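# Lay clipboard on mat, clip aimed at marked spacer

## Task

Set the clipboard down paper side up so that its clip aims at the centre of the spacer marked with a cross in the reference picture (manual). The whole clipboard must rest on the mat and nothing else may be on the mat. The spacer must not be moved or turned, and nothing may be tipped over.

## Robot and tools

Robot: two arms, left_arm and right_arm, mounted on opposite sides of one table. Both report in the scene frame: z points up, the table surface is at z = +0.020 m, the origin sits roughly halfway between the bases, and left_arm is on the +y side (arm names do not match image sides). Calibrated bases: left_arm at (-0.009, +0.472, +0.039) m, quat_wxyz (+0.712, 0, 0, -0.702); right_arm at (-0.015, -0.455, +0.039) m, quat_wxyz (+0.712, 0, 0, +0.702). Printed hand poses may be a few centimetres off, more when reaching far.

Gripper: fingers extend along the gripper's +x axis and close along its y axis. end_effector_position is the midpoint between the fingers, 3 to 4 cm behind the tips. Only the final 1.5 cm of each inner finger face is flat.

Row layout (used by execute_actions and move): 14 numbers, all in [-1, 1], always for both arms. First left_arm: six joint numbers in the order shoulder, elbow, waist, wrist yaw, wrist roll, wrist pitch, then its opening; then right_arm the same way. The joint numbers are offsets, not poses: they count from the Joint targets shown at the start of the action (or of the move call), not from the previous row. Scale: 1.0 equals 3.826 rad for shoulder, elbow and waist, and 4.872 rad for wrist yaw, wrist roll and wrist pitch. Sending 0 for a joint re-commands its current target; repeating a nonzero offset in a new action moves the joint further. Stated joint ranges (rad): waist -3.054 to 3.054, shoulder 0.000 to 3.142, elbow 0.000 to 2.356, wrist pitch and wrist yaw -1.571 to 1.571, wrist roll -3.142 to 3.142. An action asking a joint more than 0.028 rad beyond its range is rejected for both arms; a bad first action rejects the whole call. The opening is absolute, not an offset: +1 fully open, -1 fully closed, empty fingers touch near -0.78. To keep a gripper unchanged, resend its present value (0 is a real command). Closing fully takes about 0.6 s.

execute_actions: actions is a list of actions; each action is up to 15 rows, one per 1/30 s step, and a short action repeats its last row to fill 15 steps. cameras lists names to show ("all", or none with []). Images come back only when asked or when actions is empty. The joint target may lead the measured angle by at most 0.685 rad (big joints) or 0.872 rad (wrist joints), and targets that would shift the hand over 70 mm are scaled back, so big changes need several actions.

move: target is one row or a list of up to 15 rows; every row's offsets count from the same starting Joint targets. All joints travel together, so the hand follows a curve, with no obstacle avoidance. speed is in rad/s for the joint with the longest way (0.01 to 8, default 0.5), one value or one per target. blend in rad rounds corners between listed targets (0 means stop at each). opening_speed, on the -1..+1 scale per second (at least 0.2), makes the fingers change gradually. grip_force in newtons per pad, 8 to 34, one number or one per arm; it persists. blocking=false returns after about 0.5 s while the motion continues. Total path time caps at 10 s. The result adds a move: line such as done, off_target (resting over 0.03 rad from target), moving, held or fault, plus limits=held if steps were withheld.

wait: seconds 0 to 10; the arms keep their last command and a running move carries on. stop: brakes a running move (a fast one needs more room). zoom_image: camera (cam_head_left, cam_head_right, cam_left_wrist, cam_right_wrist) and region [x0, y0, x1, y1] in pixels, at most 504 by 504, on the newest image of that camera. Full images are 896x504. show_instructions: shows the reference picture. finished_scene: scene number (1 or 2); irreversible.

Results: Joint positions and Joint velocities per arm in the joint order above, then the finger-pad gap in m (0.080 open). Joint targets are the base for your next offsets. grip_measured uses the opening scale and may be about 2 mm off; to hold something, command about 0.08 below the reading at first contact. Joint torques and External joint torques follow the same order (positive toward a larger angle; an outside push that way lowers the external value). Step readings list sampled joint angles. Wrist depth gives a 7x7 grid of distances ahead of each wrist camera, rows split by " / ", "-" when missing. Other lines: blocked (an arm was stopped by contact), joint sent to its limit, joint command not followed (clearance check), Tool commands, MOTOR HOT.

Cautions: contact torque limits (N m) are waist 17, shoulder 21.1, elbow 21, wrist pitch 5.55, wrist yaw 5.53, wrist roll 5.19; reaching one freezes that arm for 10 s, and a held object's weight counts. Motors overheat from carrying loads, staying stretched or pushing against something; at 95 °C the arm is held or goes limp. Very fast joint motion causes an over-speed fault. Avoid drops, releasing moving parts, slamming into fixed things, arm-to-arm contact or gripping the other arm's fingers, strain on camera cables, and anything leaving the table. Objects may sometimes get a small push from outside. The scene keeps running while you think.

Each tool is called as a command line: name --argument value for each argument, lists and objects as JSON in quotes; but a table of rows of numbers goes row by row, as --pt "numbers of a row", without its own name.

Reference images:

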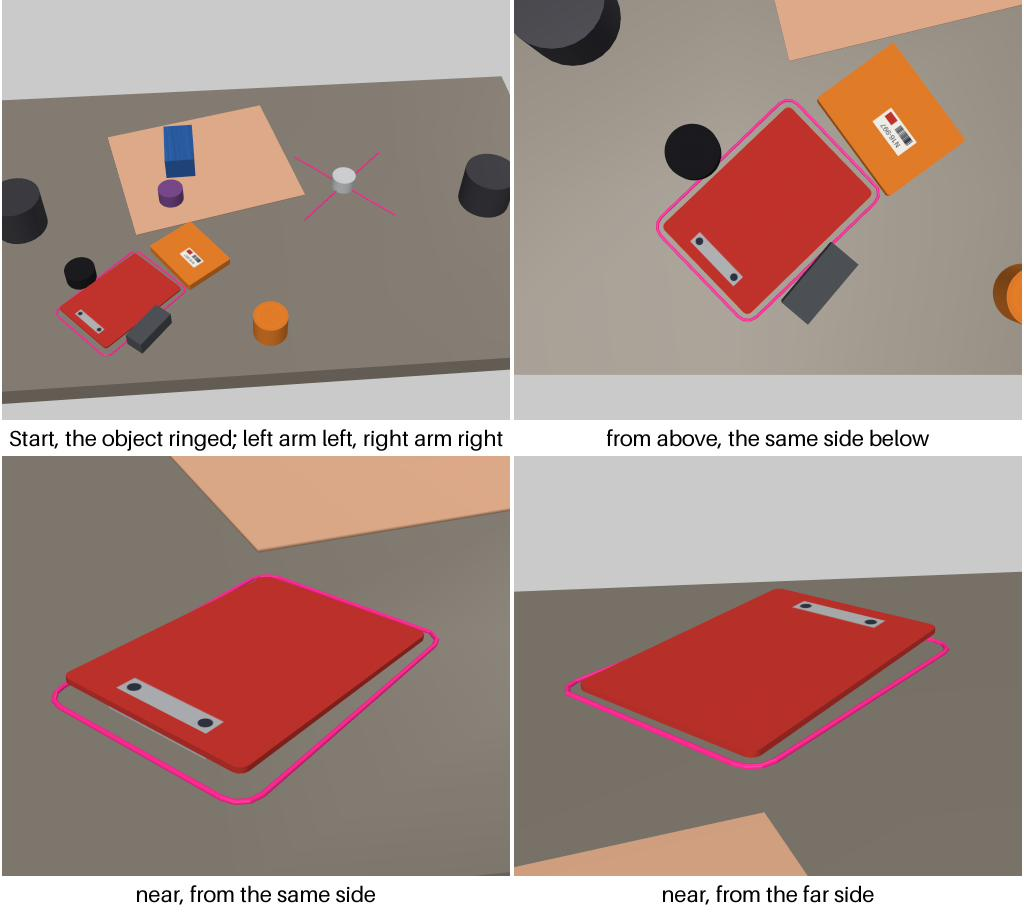

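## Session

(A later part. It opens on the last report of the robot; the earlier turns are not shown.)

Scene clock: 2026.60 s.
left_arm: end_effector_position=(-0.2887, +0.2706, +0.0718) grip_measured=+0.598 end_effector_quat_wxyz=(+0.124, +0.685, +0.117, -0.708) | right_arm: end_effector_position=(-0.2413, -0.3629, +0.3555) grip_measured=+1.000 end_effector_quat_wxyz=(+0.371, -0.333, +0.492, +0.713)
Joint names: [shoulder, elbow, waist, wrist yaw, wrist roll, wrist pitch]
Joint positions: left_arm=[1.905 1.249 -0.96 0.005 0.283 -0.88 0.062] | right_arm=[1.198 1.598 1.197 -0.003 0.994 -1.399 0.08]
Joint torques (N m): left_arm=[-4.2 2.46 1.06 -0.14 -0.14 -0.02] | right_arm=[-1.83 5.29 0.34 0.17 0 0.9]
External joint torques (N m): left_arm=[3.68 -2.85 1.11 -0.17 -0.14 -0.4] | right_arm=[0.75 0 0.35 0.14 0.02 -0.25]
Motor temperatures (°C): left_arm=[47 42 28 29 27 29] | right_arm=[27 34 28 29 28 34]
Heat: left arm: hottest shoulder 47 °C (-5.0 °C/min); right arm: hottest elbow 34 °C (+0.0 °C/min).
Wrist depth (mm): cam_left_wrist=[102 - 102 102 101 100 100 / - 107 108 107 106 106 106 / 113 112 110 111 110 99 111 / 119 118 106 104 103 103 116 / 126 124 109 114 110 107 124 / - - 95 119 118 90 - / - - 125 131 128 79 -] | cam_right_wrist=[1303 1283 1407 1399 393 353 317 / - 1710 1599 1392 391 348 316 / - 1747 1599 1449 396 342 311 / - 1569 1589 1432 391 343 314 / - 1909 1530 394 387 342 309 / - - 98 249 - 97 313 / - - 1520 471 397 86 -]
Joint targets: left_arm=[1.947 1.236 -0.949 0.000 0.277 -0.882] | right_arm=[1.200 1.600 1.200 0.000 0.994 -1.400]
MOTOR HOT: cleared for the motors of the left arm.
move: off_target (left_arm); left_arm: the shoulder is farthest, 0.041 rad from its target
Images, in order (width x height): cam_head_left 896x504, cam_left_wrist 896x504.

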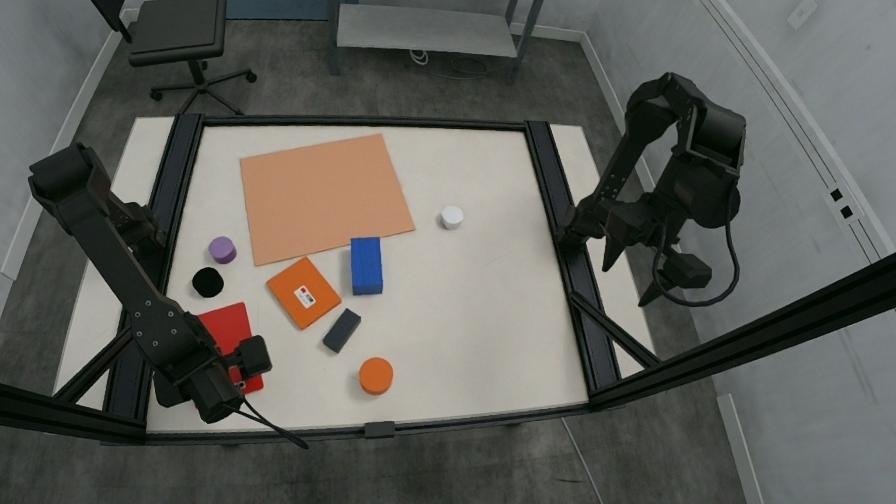

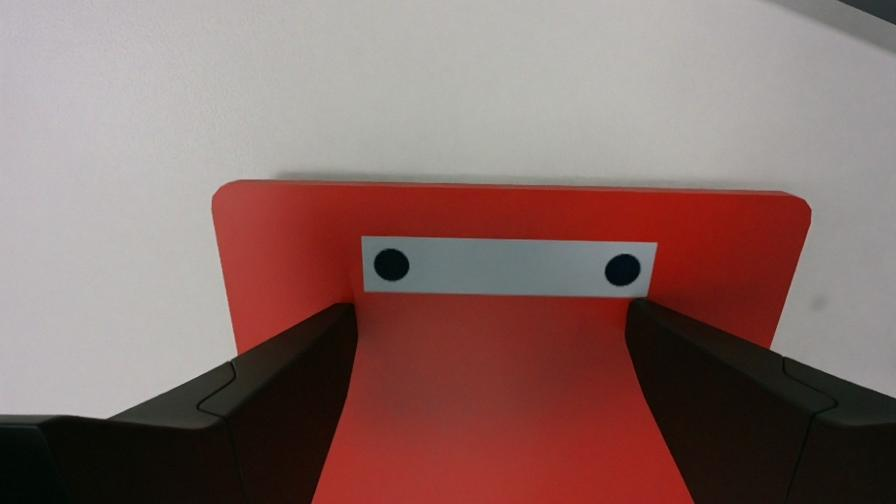

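move --pt "0.0241 0.0356 0.0301 0 -0.1196 -0.0090 0.6 0 0 0 0 0 0 1.0" --pt "0.0288 0.0427 0.0599 0 -0.2395 -0.0109 0.6 0 0 0 0 0 0 1.0" --pt "0.0139 0.0781 0.0599 0 -0.2395 -0.0473 0.6 0 0 0 0 0 0 1.0" --speed '[0.3, 0.3, 0.4]' --blend '[0.05, 0, 0]' --cameras '["cam_head_left", "cam_left_wrist"]'

Scene clock: 2059.70 s.
left_arm: end_effector_position=(-0.2503, +0.1896, +0.1012) grip_measured=+0.598 end_effector_quat_wxyz=(+0.542, +0.464, +0.543, -0.443) | right_arm: end_effector_position=(-0.2413, -0.3629, +0.3555) grip_measured=+1.000 end_effector_quat_wxyz=(+0.371, -0.333, +0.492, +0.713)
Joint names: [shoulder, elbow, waist, wrist yaw, wrist roll, wrist pitch]
Joint positions: left_arm=[2.014 1.526 -0.722 0.003 -0.885 -1.111 0.062] | right_arm=[1.198 1.598 1.197 -0.003 0.994 -1.399 0.08]
Joint torques (N m): left_arm=[-12.27 4.8 0.11 -0.12 -0.12 -0.09] | right_arm=[-1.84 5.3 0.34 0.18 0 0.89]
External joint torques (N m): left_arm=[-3.46 -0.67 0.13 -0.09 -0.12 -0.34] | right_arm=[0.78 -0.06 0.35 0.14 0.02 -0.28]
Motor temperatures (°C): left_arm=[42 41 28 29 28 28] | right_arm=[27 34 28 29 28 34]
Heat: left arm: hottest shoulder 42 °C (-11.1 °C/min); right arm: hottest elbow 34 °C (+0.0 °C/min).
Wrist depth (mm): cam_left_wrist=[112 112 123 122 121 118 118 / - 132 130 129 127 125 124 / 144 142 126 124 124 124 132 / 154 150 134 132 130 130 139 / 163 161 141 143 141 135 150 / - - 88 155 154 90 - / - - 168 174 170 75 -] | cam_right_wrist=[1213 1539 1399 1407 392 346 315 / - 1664 1549 1466 378 348 316 / 1457 1620 1589 1493 386 344 315 / 1539 1511 1631 1502 388 347 313 / - 1939 1610 420 407 344 311 / - - 98 - - 97 309 / - - 1539 432 405 86 -]
Joint targets: left_arm=[2.000 1.535 -0.720 0.000 -0.889 -1.113] | right_arm=[1.200 1.600 1.200 0.000 0.994 -1.400]
move: done
Images, in order (width x height): cam_head_left 896x504, cam_left_wrist 896x504.

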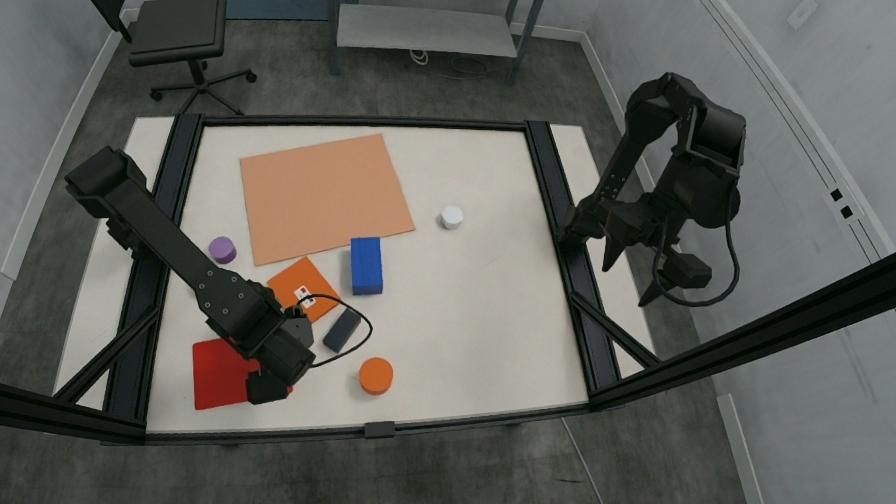

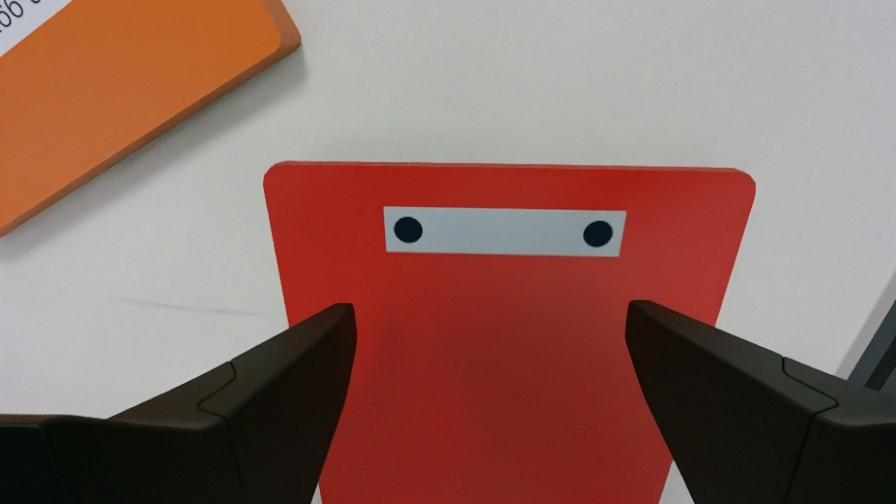

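move --target '[-0.2091, -0.0091, 0.5541, 0, 0.1825, -0.0179, 0.6, 0.2550, 0.0597, -0.1657, 0, -0.2040, 0.1231, 1.0]' --speed 1.2 --cameras '["cam_head_left", "cam_right_wrist"]'

Scene clock: 2125.87 s.
left_arm: end_effector_position=(+0.2656, +0.4276, +0.3491) grip_measured=+0.598 end_effector_quat_wxyz=(+0.898, +0.033, +0.432, -0.071) | right_arm: end_effector_position=(-0.2811, -0.0222, +0.1354) grip_measured=+1.000 end_effector_quat_wxyz=(+0.409, -0.474, +0.266, +0.733)
Joint names: [shoulder, elbow, waist, wrist yaw, wrist roll, wrist pitch]
Joint positions: left_arm=[1.205 1.509 1.397 0 -0.004 -1.2 0.062] | right_arm=[2.165 1.819 0.565 -0.001 0.002 -0.804 0.08]
Joint torques (N m): left_arm=[-4.55 3.38 0.29 0.01 0.13 1.16] | right_arm=[-7.32 6.78 0.38 0.07 -0.04 1]
External joint torques (N m): left_arm=[-1.42 -2.47 0.3 0.01 0.12 -0.14] | right_arm=[3.15 0.51 0.42 0.07 -0.04 0]
Motor temperatures (°C): left_arm=[57 43 28 29 27 28] | right_arm=[27 34 28 29 28 34]
Heat: left arm: hottest shoulder 57 °C (+12.0 °C/min); right arm: hottest elbow 34 °C (+0.0 °C/min). Fold the left arm in close to its base, or ease its load, before you think long.
Wrist depth (mm): cam_left_wrist=[1673 1501 1684 1673 1652 1642 1695 / 1652 1592 1573 1545 1554 1582 1592 / 1518 1518 1563 1510 1518 1451 1492 / 1443 1476 1397 1501 1501 403 416 / 1390 1412 103 412 - - 405 / 1347 - 96 383 - 90 - / - - 374 362 - 74 -] | cam_right_wrist=[1085 123 181 182 183 185 184 / 121 125 179 180 181 183 183 / 1044 153 177 131 178 153 175 / 1044 175 175 - 177 152 170 / 1039 172 172 - 175 176 149 / - - 172 173 173 97 176 / - - 169 171 172 86 -]
Joint targets: left_arm=[1.200 1.500 1.400 0.000 0.000 -1.200] | right_arm=[2.175 1.829 0.566 0.000 0.000 -0.801]
MOTOR HOT: the shoulder of the left arm reports 57 °C; the controller stops that arm at 95 °C. To cool a motor, set the load down, stop pushing, or move to a pose that needs little force.
move: done
Images, in order (width x height): cam_head_left 896x504, cam_right_wrist 896x504.

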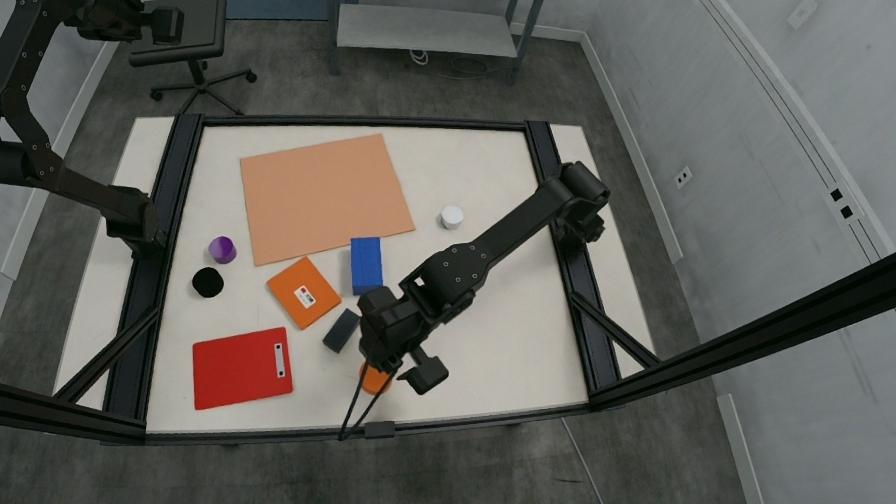

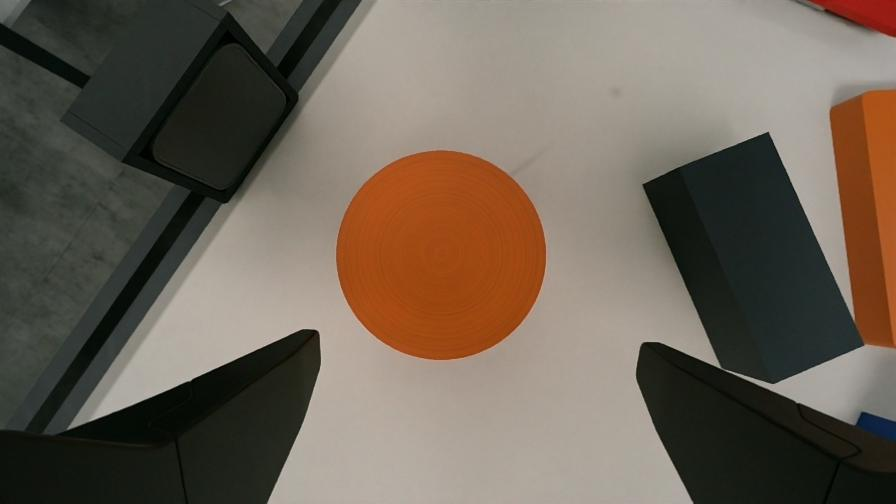

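move --pt "0 0 0 0 0 0 0.6 0.0280 -0.0084 0.0045 0 0 0.0240 1.0" --pt "0 0 0 0 0 0 0.6 0.0280 -0.0084 0.0045 0 0 0.0240 0.45" --pt "0 0 0 0 0 0 0.6 0.0196 0.0533 0.0045 0 0 -0.0283 0.45" --pt "0 0 0 0 0 0 0.6 -0.1380 -0.1832 0.0516 0 0 0.0326 0.45" --pt "0 0 0 0 0 0 0.6 -0.1147 -0.2262 0.0516 0 0 0.0824 0.45" --speed '[0.4, 0.5, 0.5, 0.8, 0.35]' --blend '[0, 0, 0.05, 0.05, 0]' --opening_speed 1.2 --cameras '["cam_head_left", "cam_right_wrist"]'

Scene clock: 2184.67 s.
left_arm: end_effector_position=(+0.2656, +0.4276, +0.3491) grip_measured=+0.598 end_effector_quat_wxyz=(+0.898, +0.033, +0.432, -0.071) | right_arm: end_effector_position=(-0.2648, -0.1855, +0.0785) grip_measured=+0.463 end_effector_quat_wxyz=(+0.334, -0.502, +0.220, +0.766)
Joint names: [shoulder, elbow, waist, wrist yaw, wrist roll, wrist pitch]
Joint positions: left_arm=[1.205 1.509 1.397 0 -0.004 -1.2 0.062] | right_arm=[1.727 0.97 0.762 -0.001 0.001 -0.403 0.056]
Joint torques (N m): left_arm=[-4.52 3.38 0.31 0.01 0.13 1.17] | right_arm=[-4.42 4.37 0.24 0.05 -0.03 1.15]
External joint torques (N m): left_arm=[-1.55 -2.4 0.32 0.01 0.13 -0.14] | right_arm=[2.36 -1.23 0.17 0.06 -0.03 0.18]
Motor temperatures (°C): left_arm=[43 41 28 29 27 31] | right_arm=[37 37 28 29 28 35]
Heat: left arm: hottest shoulder 43 °C (-15.1 °C/min); right arm: hottest shoulder 37 °C (+10.1 °C/min).
Wrist depth (mm): cam_left_wrist=[1631 1527 1631 1631 1642 1642 1642 / 1582 1642 1602 1611 1602 1631 1573 / 1536 1510 1518 1536 1527 1476 1484 / 1451 1467 1467 1459 1451 414 409 / 1375 1443 111 391 - - 403 / 1347 - 87 388 - 89 - / - - 81 362 375 74 -] | cam_right_wrist=[1039 129 131 131 131 132 133 / - 129 129 130 130 131 131 / 127 127 128 - 81 129 130 / 126 126 80 79 - 128 129 / 124 124 125 - 79 127 127 / - 123 - - 79 79 126 / - - 82 - - - -]
Joint targets: left_arm=[1.200 1.500 1.400 0.000 0.000 -1.200] | right_arm=[1.736 0.963 0.763 0.000 0.000 -0.399]
MOTOR HOT: cleared for the motors of the left arm.
move: done
Images, in order (width x height): cam_head_left 896x504, cam_right_wrist 896x504.

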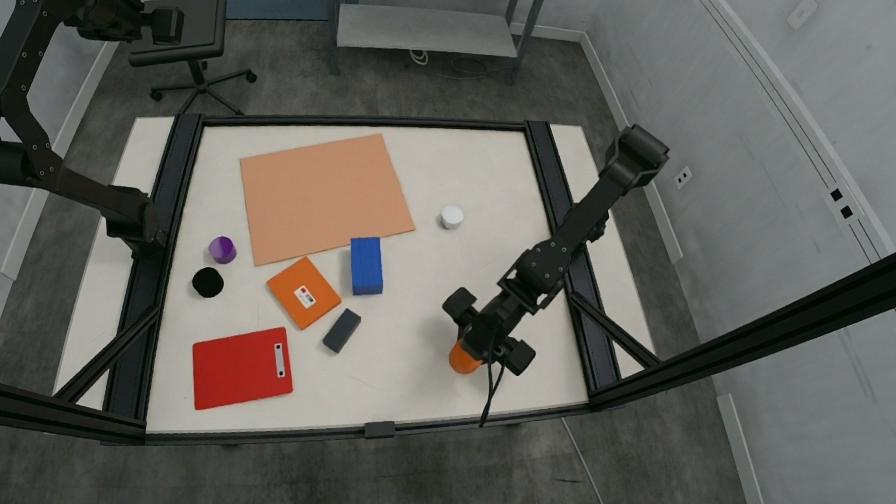

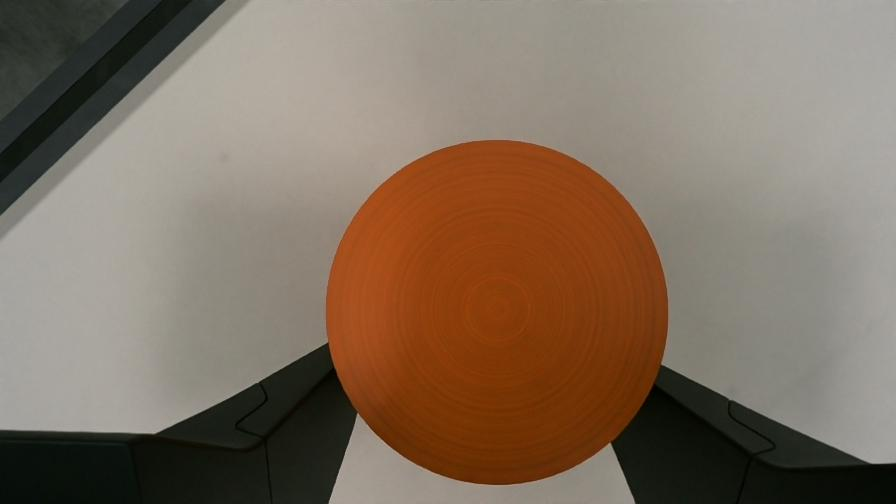

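move --pt "0 0 0 0 0 0 0.6 0 0 0 0 0 0 0.85" --pt "0 0 0 0 0 0 0.6 -0.0233 0.0431 0 0 0 -0.0499 0.85" --pt "0 0 0 0 0 0 0.6 0.1654 0.2397 -0.0495 0.0672 0.3935 0.0090 0.33" --speed '[0.5, 0.5, 1.0]' --blend '[0, 0.02, 0]' --opening_speed 1.2 --cameras '["cam_head_left", "cam_head_right", "cam_right_wrist"]'

Scene clock: 2271.33 s.
left_arm: end_effector_position=(+0.2656, +0.4276, +0.3491) grip_measured=+0.598 end_effector_quat_wxyz=(+0.898, +0.033, +0.432, -0.071) | right_arm: end_effector_position=(-0.2887, +0.0711, +0.1109) grip_measured=+0.334 end_effector_quat_wxyz=(+0.640, +0.239, +0.666, +0.300)
Joint names: [shoulder, elbow, waist, wrist yaw, wrist roll, wrist pitch]
Joint positions: left_arm=[1.205 1.509 1.397 0 -0.004 -1.2 0.062] | right_arm=[2.355 1.869 0.574 0.323 1.914 -0.359 0.05]
Joint torques (N m): left_arm=[-4.5 3.37 0.3 0.01 0.14 1.16] | right_arm=[-8.02 7.03 -0.01 0.36 0.08 1.35]
External joint torques (N m): left_arm=[-1.32 -2.5 0.31 0 0.13 -0.13] | right_arm=[3.53 0.72 -0.1 0.17 0.11 0.1]
Motor temperatures (°C): left_arm=[40 40 28 29 27 32] | right_arm=[32 34 28 29 28 36]
Heat: left arm: hottest shoulder 40 °C (-2.0 °C/min); right arm: hottest wrist pitch 36 °C (+0.0 °C/min).
Wrist depth (mm): cam_left_wrist=[1662 1501 1652 1662 1642 1684 1621 / 1592 1563 1518 1563 1573 1592 1545 / 1582 1563 1492 1527 1467 1484 1492 / 1459 1451 1467 1459 428 418 413 / 1420 1412 102 - - 410 400 / 1361 - 96 379 - 90 - / - - 81 365 377 74 -] | cam_right_wrist=[- 299 182 156 130 - 72 / - 293 183 157 105 - 87 / 1085 307 203 164 99 104 93 / 1270 350 209 170 140 115 92 / - - 217 175 143 117 95 / - - 87 182 149 109 100 / - - 82 185 157 - -]
Joint targets: left_arm=[1.200 1.500 1.400 0.000 0.000 -1.200] | right_arm=[2.369 1.880 0.574 0.328 1.917 -0.355]
move: done
Images, in order (width x height): cam_head_left 896x504, cam_head_right 896x504, cam_right_wrist 896x504.

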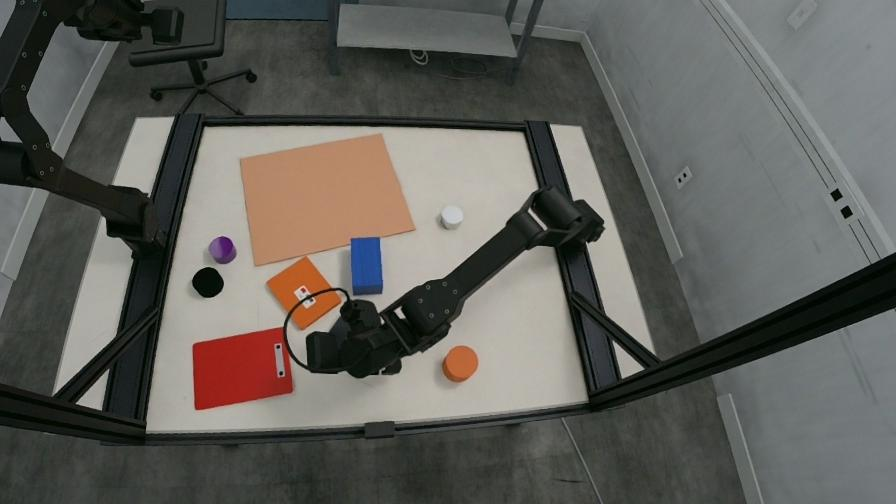

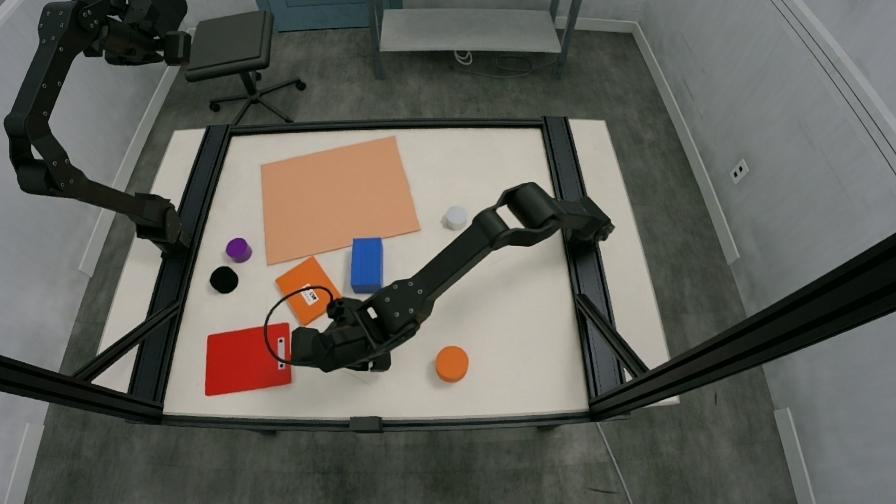

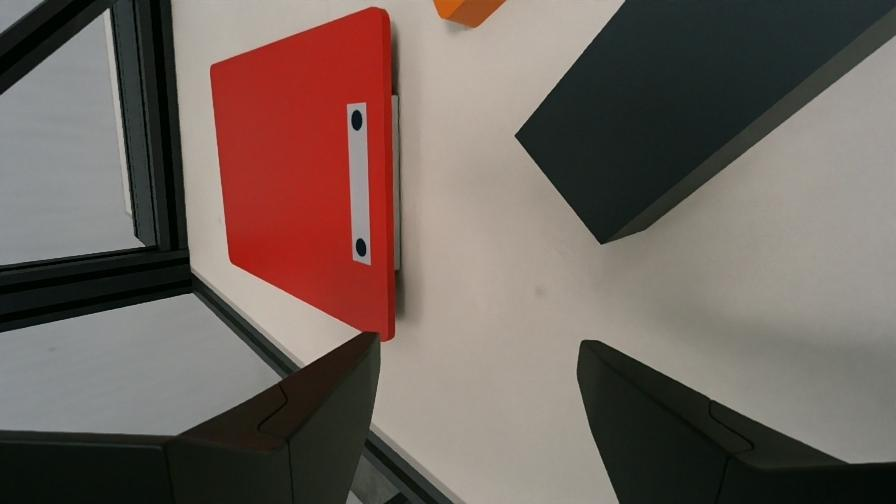

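move --pt "0 0 0 0 0 0 0.6 -0.0167 -0.0531 0.0140 0.0163 0.0060 0.0506 0.33" --pt "0 0 0 0 0 0 0.6 0.0633 0.0625 -0.0028 0.0063 -0.0035 0.0308 0.33" --speed '[0.5, 0.3]' --blend '[0.02, 0]' --cameras '["cam_head_left", "cam_right_wrist"]'

Scene clock: 2402.87 s.
left_arm: end_effector_position=(+0.2656, +0.4276, +0.3491) grip_measured=+0.598 end_effector_quat_wxyz=(+0.898, +0.033, +0.432, -0.071) | right_arm: end_effector_position=(-0.3128, +0.1288, +0.0959) grip_measured=+0.333 end_effector_quat_wxyz=(+0.603, +0.307, +0.654, +0.338)
Joint names: [shoulder, elbow, waist, wrist yaw, wrist roll, wrist pitch]
Joint positions: left_arm=[1.205 1.509 1.397 0 -0.004 -1.2 0.062] | right_arm=[2.583 2.115 0.567 0.362 1.9 -0.203 0.05]
Joint torques (N m): left_arm=[-4.52 3.37 0.29 0.01 0.13 1.16] | right_arm=[-7.66 6.55 -0.31 0.08 -0.02 1.09]
External joint torques (N m): left_arm=[-1.31 -2.53 0.28 0.01 0.13 -0.14] | right_arm=[5.21 0.03 -0.4 -0.09 0.02 -0.31]
Motor temperatures (°C): left_arm=[39 40 28 29 27 33] | right_arm=[40 38 28 29 28 38]
Heat: left arm: hottest elbow 40 °C (+0.0 °C/min); right arm: hottest shoulder 40 °C (+2.0 °C/min).
Wrist depth (mm): cam_left_wrist=[1602 1527 1652 1695 1717 1652 1662 / 1621 1592 1518 1602 1554 1563 1582 / 1536 1510 1510 1476 1536 1518 1527 / 1484 1476 1451 1420 428 400 404 / 1397 1428 111 403 - - 402 / 1340 - 87 - - 90 - / - - 88 - - 74 -] | cam_right_wrist=[- - 210 140 108 87 - / - 310 217 141 108 88 77 / - - 228 137 112 93 76 / - - 272 143 120 98 78 / - - 243 159 123 91 78 / - - 87 171 134 78 - / - - - 168 138 - -]
Joint targets: left_arm=[1.200 1.500 1.400 0.000 0.000 -1.200] | right_arm=[2.612 2.120 0.563 0.358 1.900 -0.205]
move: done
Images, in order (width x height): cam_head_left 896x504, cam_right_wrist 896x504.

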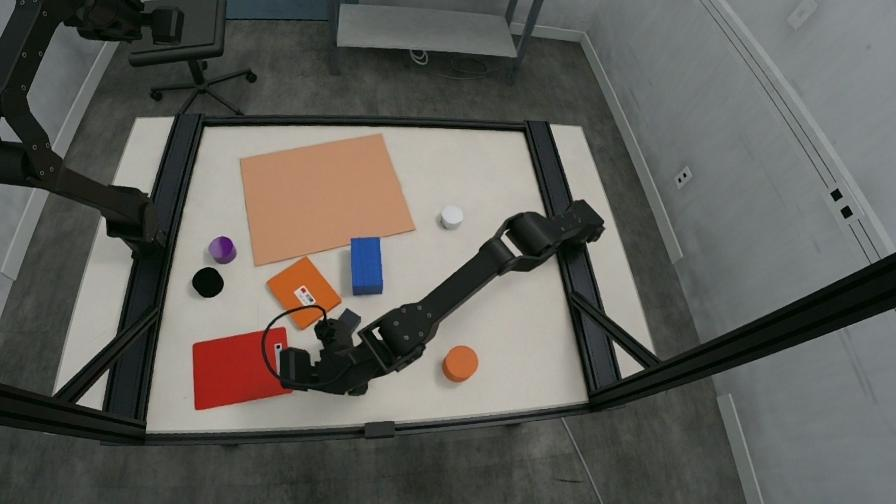

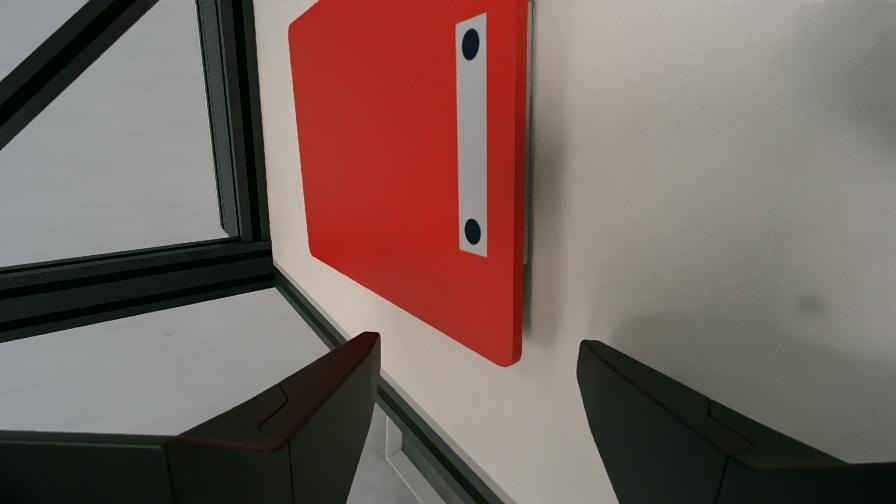

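execute_actions --actions '[]' --cameras '["all"]'

Scene clock: 2455.93 s.
left_arm: end_effector_position=(+0.2656, +0.4276, +0.3491) grip_measured=+0.598 end_effector_quat_wxyz=(+0.898, +0.033, +0.432, -0.071) | right_arm: end_effector_position=(-0.3128, +0.1288, +0.0959) grip_measured=+0.333 end_effector_quat_wxyz=(+0.603, +0.307, +0.654, +0.338)
Joint names: [shoulder, elbow, waist, wrist yaw, wrist roll, wrist pitch]
Joint positions: left_arm=[1.205 1.509 1.397 0 -0.004 -1.2 0.062] | right_arm=[2.583 2.115 0.567 0.362 1.9 -0.203 0.05]
Joint velocities: within noise
Joint torques (N m): left_arm=[-4.51 3.38 0.3 0.01 0.13 1.16] | right_arm=[-7.63 6.47 -0.32 0.08 -0.02 1.1]
External joint torques (N m): left_arm=[-1.44 -2.5 0.28 0.02 0.13 -0.17] | right_arm=[5.23 -0.06 -0.43 -0.09 0.03 -0.32]
Motor temperatures (°C): left_arm=[38 40 28 29 27 33] | right_arm=[39 39 28 29 28 37]
Heat: left arm: hottest elbow 40 °C (+0.0 °C/min); right arm: hottest shoulder 39 °C (-1.0 °C/min).
Wrist depth (mm): cam_left_wrist=[1631 1563 1662 1717 1652 1652 1652 / 1573 1592 1602 1602 1554 1592 1554 / 1527 1501 1536 1563 1527 1492 1510 / 1518 1501 1435 1435 1443 410 390 / 1361 1375 111 394 406 96 402 / 1405 - 96 378 - 90 - / - - 81 366 373 74 -] | cam_right_wrist=[- - 225 116 108 88 - / - - 198 134 111 88 77 / - - 275 137 112 93 76 / 1167 - 295 143 120 99 78 / - - 237 159 122 90 78 / 1250 - 87 172 134 78 - / - - 82 170 137 - -]
Joint targets: left_arm=[1.200 1.500 1.400 0.000 0.000 -1.200] | right_arm=[2.611 2.120 0.563 0.358 1.900 -0.205]
Tool commands: left_gripper/opening=+0.6 right_gripper/opening=+0.33

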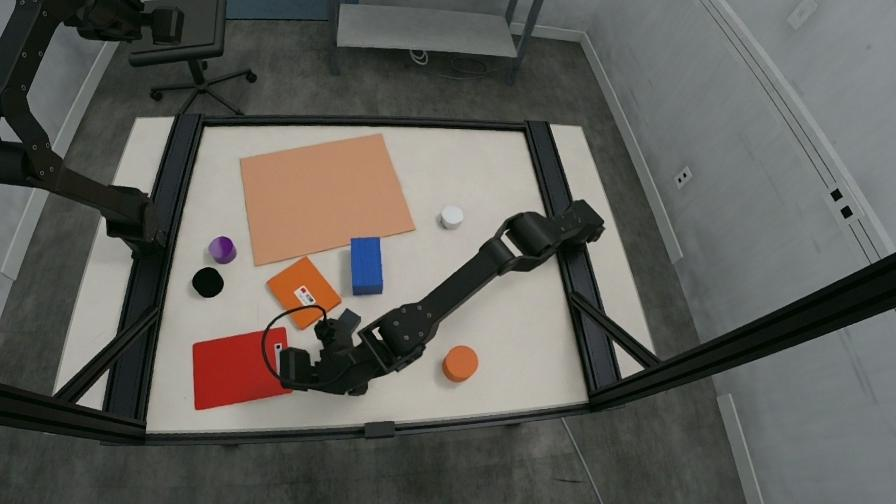

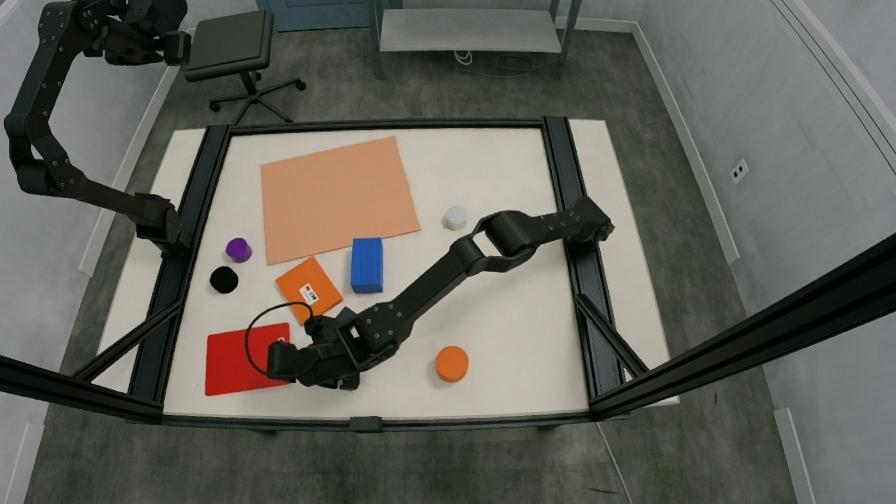

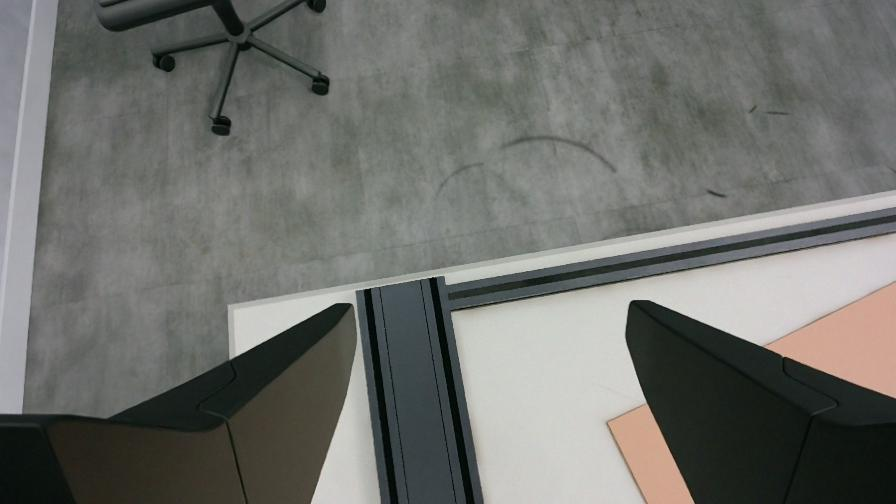

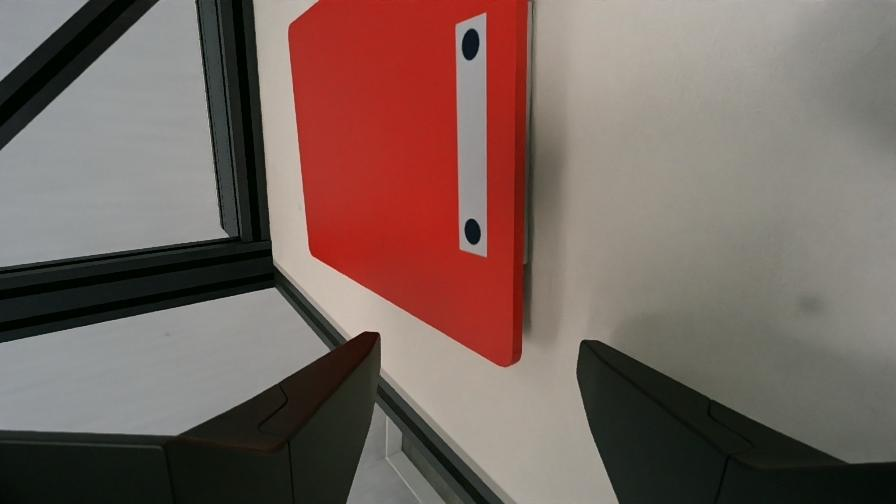

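move --pt "0 0 -0.1045 0 0 0 0.6 -0.0944 -0.0366 -0.0112 -0.0119 0 -0.04 0.33" --pt "0.2934 0.1562 -0.4858 0 0 -0.03 0.6 -0.3688 -0.162 -0.0949 -0.0735 0 -0.2042 0.33" --speed '[0.5,1.1]' --blend '[0.1,0]' --cameras '["cam_left_wrist","cam_head_left"]'

Scene clock: 2662.50 s.
left_arm: end_effector_position=(-0.0098, +0.0546, +0.2113) grip_measured=+0.598 end_effector_quat_wxyz=(+0.546, +0.449, +0.449, -0.546) | right_arm: end_effector_position=(-0.0870, -0.1272, +0.3462) grip_measured=+0.333 end_effector_quat_wxyz=(+0.609, +0.276, +0.715, +0.204)
Joint names: [shoulder, elbow, waist, wrist yaw, wrist roll, wrist pitch]
Joint positions: left_arm=[1.985 1.909 -0.018 -0.002 -0.004 -1.301 0.062] | right_arm=[1.367 1.58 0.252 0.049 1.9 -1.075 0.05]
Joint torques (N m): left_arm=[-12.24 4.48 -0.01 0.02 0 0.46] | right_arm=[-3.98 4.89 -0.24 0 -0.01 1.03]
External joint torques (N m): left_arm=[-3.14 -1.49 -0.01 0.01 0 -0.19] | right_arm=[0.5 -1.13 -0.21 -0.07 0.02 -0.27]
Heat: left arm: hottest elbow 39 °C (+0.0 °C/min); right arm: hottest shoulder 42 °C (+2.0 °C/min).
Wrist depth (mm): cam_left_wrist=[236 236 234 237 237 233 234 / 244 243 242 241 197 199 242 / 251 249 249 249 202 202 247 / 258 259 257 258 257 257 230 / 266 266 261 264 266 245 263 / - - 96 273 - 90 - / - - 279 282 285 74 -] | cam_right_wrist=[- 157 222 407 336 298 256 / 108 168 167 423 337 312 273 / 110 177 233 - 352 323 286 / - - 235 - - 334 293 / - - - 550 449 355 309 / - - 87 2161 - 92 315 / - - 92 2180 - - -]
Joint targets: left_arm=[1.975 1.910 -0.017 -0.001 -0.004 -1.300] | right_arm=[1.362 1.574 0.249 0.047 1.900 -1.077]
move: held (left_arm; a check stopped the path), off_target (right_arm; braked when a check withheld steps of left_arm); path passed 1 of 2 targets; limits=held; left_arm: the waist is farthest, 0.441 rad from its target; right_arm: the shoulder is farthest, 0.167 rad from its target
joint command not followed: on one or more control steps a check withheld the commanded joint targets of the left arm, and it was not sent them on those steps.
cause: the commanded joint targets, or the way to them, would bring a part of the robot too close to another arm (a part of this arm just beyond the wrist pitch and the right arm's gripper, 47 mm apart when this arm was first held).
Images, in order (width x height): cam_head_left 896x504, cam_left_wrist 896x504.

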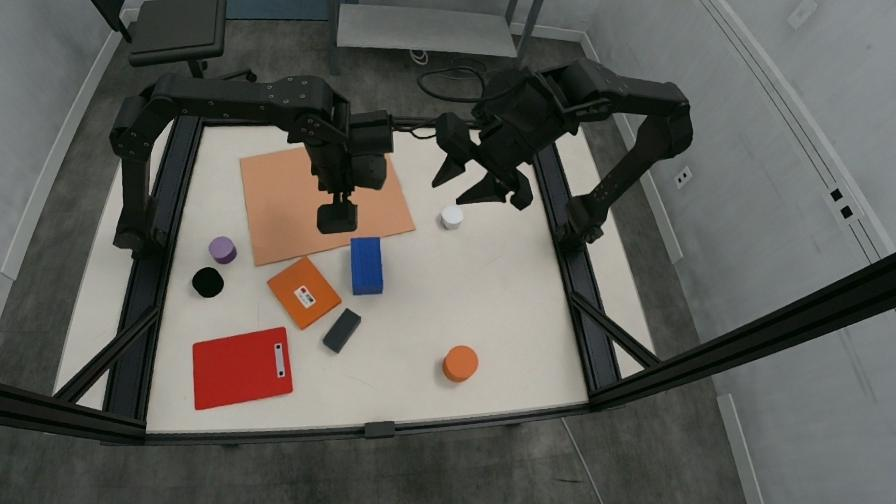

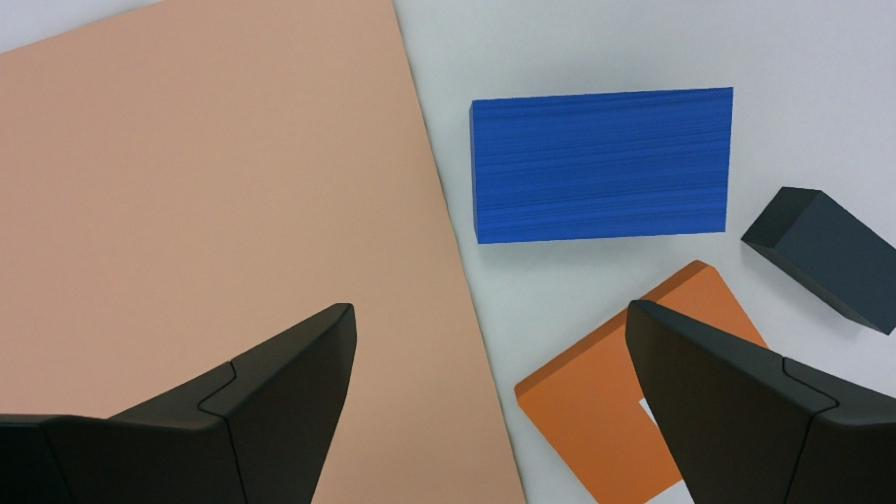

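move --pt "0 0 0 0 0 0 0.6 -0.0423 -0.0193 -0.248 -0.0096 0 -0.0252 0.33" --pt "0.0655 0.0473 -0.1161 0.0002 -0.2908 -0.0279 0.9 -0.0423 -0.0193 -0.248 -0.0096 0 -0.0252 0.33" --speed '[0.9,1.1]' --blend '[0.25,0]' --cameras '["cam_left_wrist"]'

Scene clock: 2687.70 s.
left_arm: end_effector_position=(-0.1945, +0.0843, +0.1649) grip_measured=+0.897 end_effector_quat_wxyz=(+0.675, +0.206, +0.676, -0.213) | right_arm: end_effector_position=(+0.1672, -0.2433, +0.3479) grip_measured=+0.333 end_effector_quat_wxyz=(+0.624, +0.560, +0.535, -0.103)
Joint names: [shoulder, elbow, waist, wrist yaw, wrist roll, wrist pitch]
Joint positions: left_arm=[2.209 2.081 -0.462 0 -1.416 -1.435 0.075] | right_arm=[1.209 1.507 -0.696 0.002 1.9 -1.198 0.05]
Joint torques (N m): left_arm=[-10.16 5.01 0.13 -0.03 -0.13 -0.05] | right_arm=[-3.23 4.6 -0.24 -0.02 -0.01 0.97]
External joint torques (N m): left_arm=[-0.03 -0.59 0.13 0.01 -0.13 -0.35] | right_arm=[-0.14 -1.11 -0.24 -0.06 0.02 -0.26]
Motor temperatures (°C): left_arm=[48 42 28 29 27 33] | right_arm=[38 36 28 29 28 37]
Heat: left arm: hottest shoulder 48 °C (+11.1 °C/min); right arm: hottest shoulder 38 °C (-3.0 °C/min).
Wrist depth (mm): cam_left_wrist=[- 168 170 182 179 177 175 / - - - 190 165 187 185 / - - 191 199 176 197 195 / 218 218 202 210 205 209 207 / 239 230 219 226 222 103 218 / - - 226 238 243 - - / - - 252 249 259 - -] | cam_right_wrist=[1710 1909 1610 1399 338 291 260 / 2180 1589 1747 417 343 310 277 / 1924 1631 1880 457 367 326 283 / 1530 1549 2142 486 407 353 296 / 1475 - - 538 439 372 303 / 1631 - 87 584 99 376 327 / - - - - - - -]
Joint targets: left_arm=[2.225 2.091 -0.461 0.000 -1.421 -1.436] | right_arm=[1.201 1.500 -0.699 0.000 1.900 -1.199]
move: done
Images, in order (width x height): cam_left_wrist 896x504.

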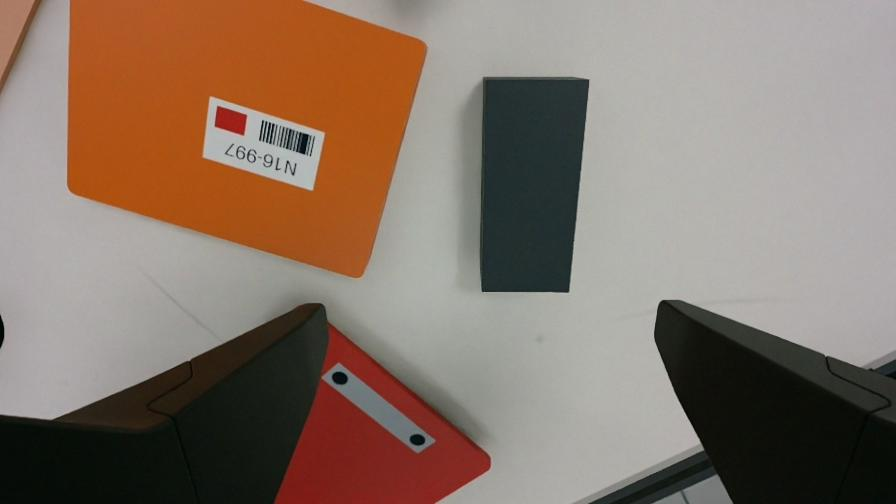

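move --pt "0.0259 -0.0515 0.001 0 0.0021 0.0561 0.9 0 0 0 0 0 0 0.33" --pt "0.0259 -0.0515 0.001 0 0.0021 0.0561 -0.17 0 0 0 0 0 0 0.33" --pt "0.022 0.0389 0.001 0 0.0021 -0.0118 -0.17 0 0 0 0 0 0 0.33" --pt "-0.2488 -0.2964 -0.1389 0 0.0909 0.0351 -0.17 0 0 0 0 0 0 0.33" --pt "-0.2193 -0.3732 -0.1389 0 0.0909 0.1166 -0.17 0 0 0 0 0 0 0.33" --pt "-0.2193 -0.3732 -0.1389 0 0.0909 0.1166 0.5 0 0 0 0 0 0 0.33" --pt "-0.2488 -0.2964 -0.1389 0 0.0909 0.0351 0.5 0 0 0 0 0 0 0.33" --speed '[0.5,0.5,0.5,1.2,0.5,0.5,0.7]' --blend '[0,0,0.05,0.05,0,0,0]' --opening_speed 2.0 --cameras '["cam_left_wrist","cam_head_left"]'

Scene clock: 2736.87 s.
left_arm: end_effector_position=(-0.1658, +0.3652, +0.1540) grip_measured=+0.497 end_effector_quat_wxyz=(+0.503, +0.508, +0.500, -0.490) | right_arm: end_effector_position=(+0.1672, -0.2433, +0.3479) grip_measured=+0.333 end_effector_quat_wxyz=(+0.624, +0.560, +0.535, -0.103)
Joint names: [shoulder, elbow, waist, wrist yaw, wrist roll, wrist pitch]
Joint positions: left_arm=[1.28 0.947 -0.989 0 -0.981 -1.264 0.057] | right_arm=[1.209 1.507 -0.696 0.002 1.9 -1.198 0.05]
Joint torques (N m): left_arm=[-4.94 5.03 -0.4 -0.04 0.09 -0.07] | right_arm=[-3.23 4.58 -0.24 -0.02 -0.01 0.97]
External joint torques (N m): left_arm=[-1.47 -0.59 -0.41 0 0.1 -0.32] | right_arm=[-0.12 -1.21 -0.24 -0.06 0.02 -0.3]
Heat: left arm: hottest shoulder 51 °C (+6.0 °C/min); right arm: hottest shoulder 35 °C (-4.0 °C/min). Fold the left arm in close to its base, or ease its load, before you think long.
Wrist depth (mm): cam_left_wrist=[156 177 175 175 172 166 164 / - 168 166 162 179 177 175 / 205 204 175 172 190 192 189 / 219 215 213 184 207 201 202 / 222 223 205 213 214 208 208 / 207 - 100 214 172 75 - / - - 83 235 168 75 -] | cam_right_wrist=[1687 1955 1620 1432 338 294 259 / - 1687 1735 1511 360 314 272 / - 1559 1924 451 385 330 285 / 1449 1569 2219 493 408 344 298 / - - 657 553 440 373 299 / - - 87 589 99 369 338 / - - 81 - - - -]
Joint targets: left_arm=[1.273 0.957 -0.993 0.000 -0.978 -1.265] | right_arm=[1.201 1.500 -0.699 0.000 1.900 -1.199]
MOTOR HOT: the shoulder of the left arm reports 51 °C; the controller stops that arm at 95 °C. To cool a motor, set the load down, stop pushing, or move to a pose that needs little force.
move: done
Images, in order (width x height): cam_head_left 896x504, cam_left_wrist 896x504.

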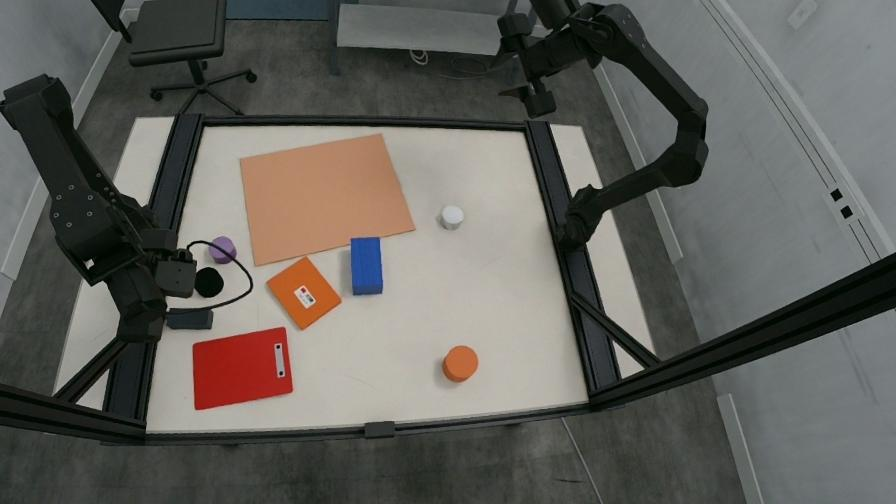

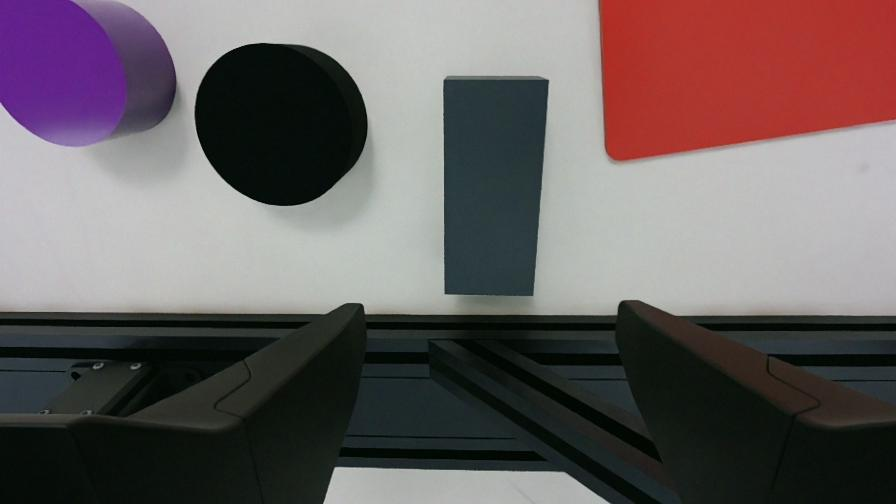

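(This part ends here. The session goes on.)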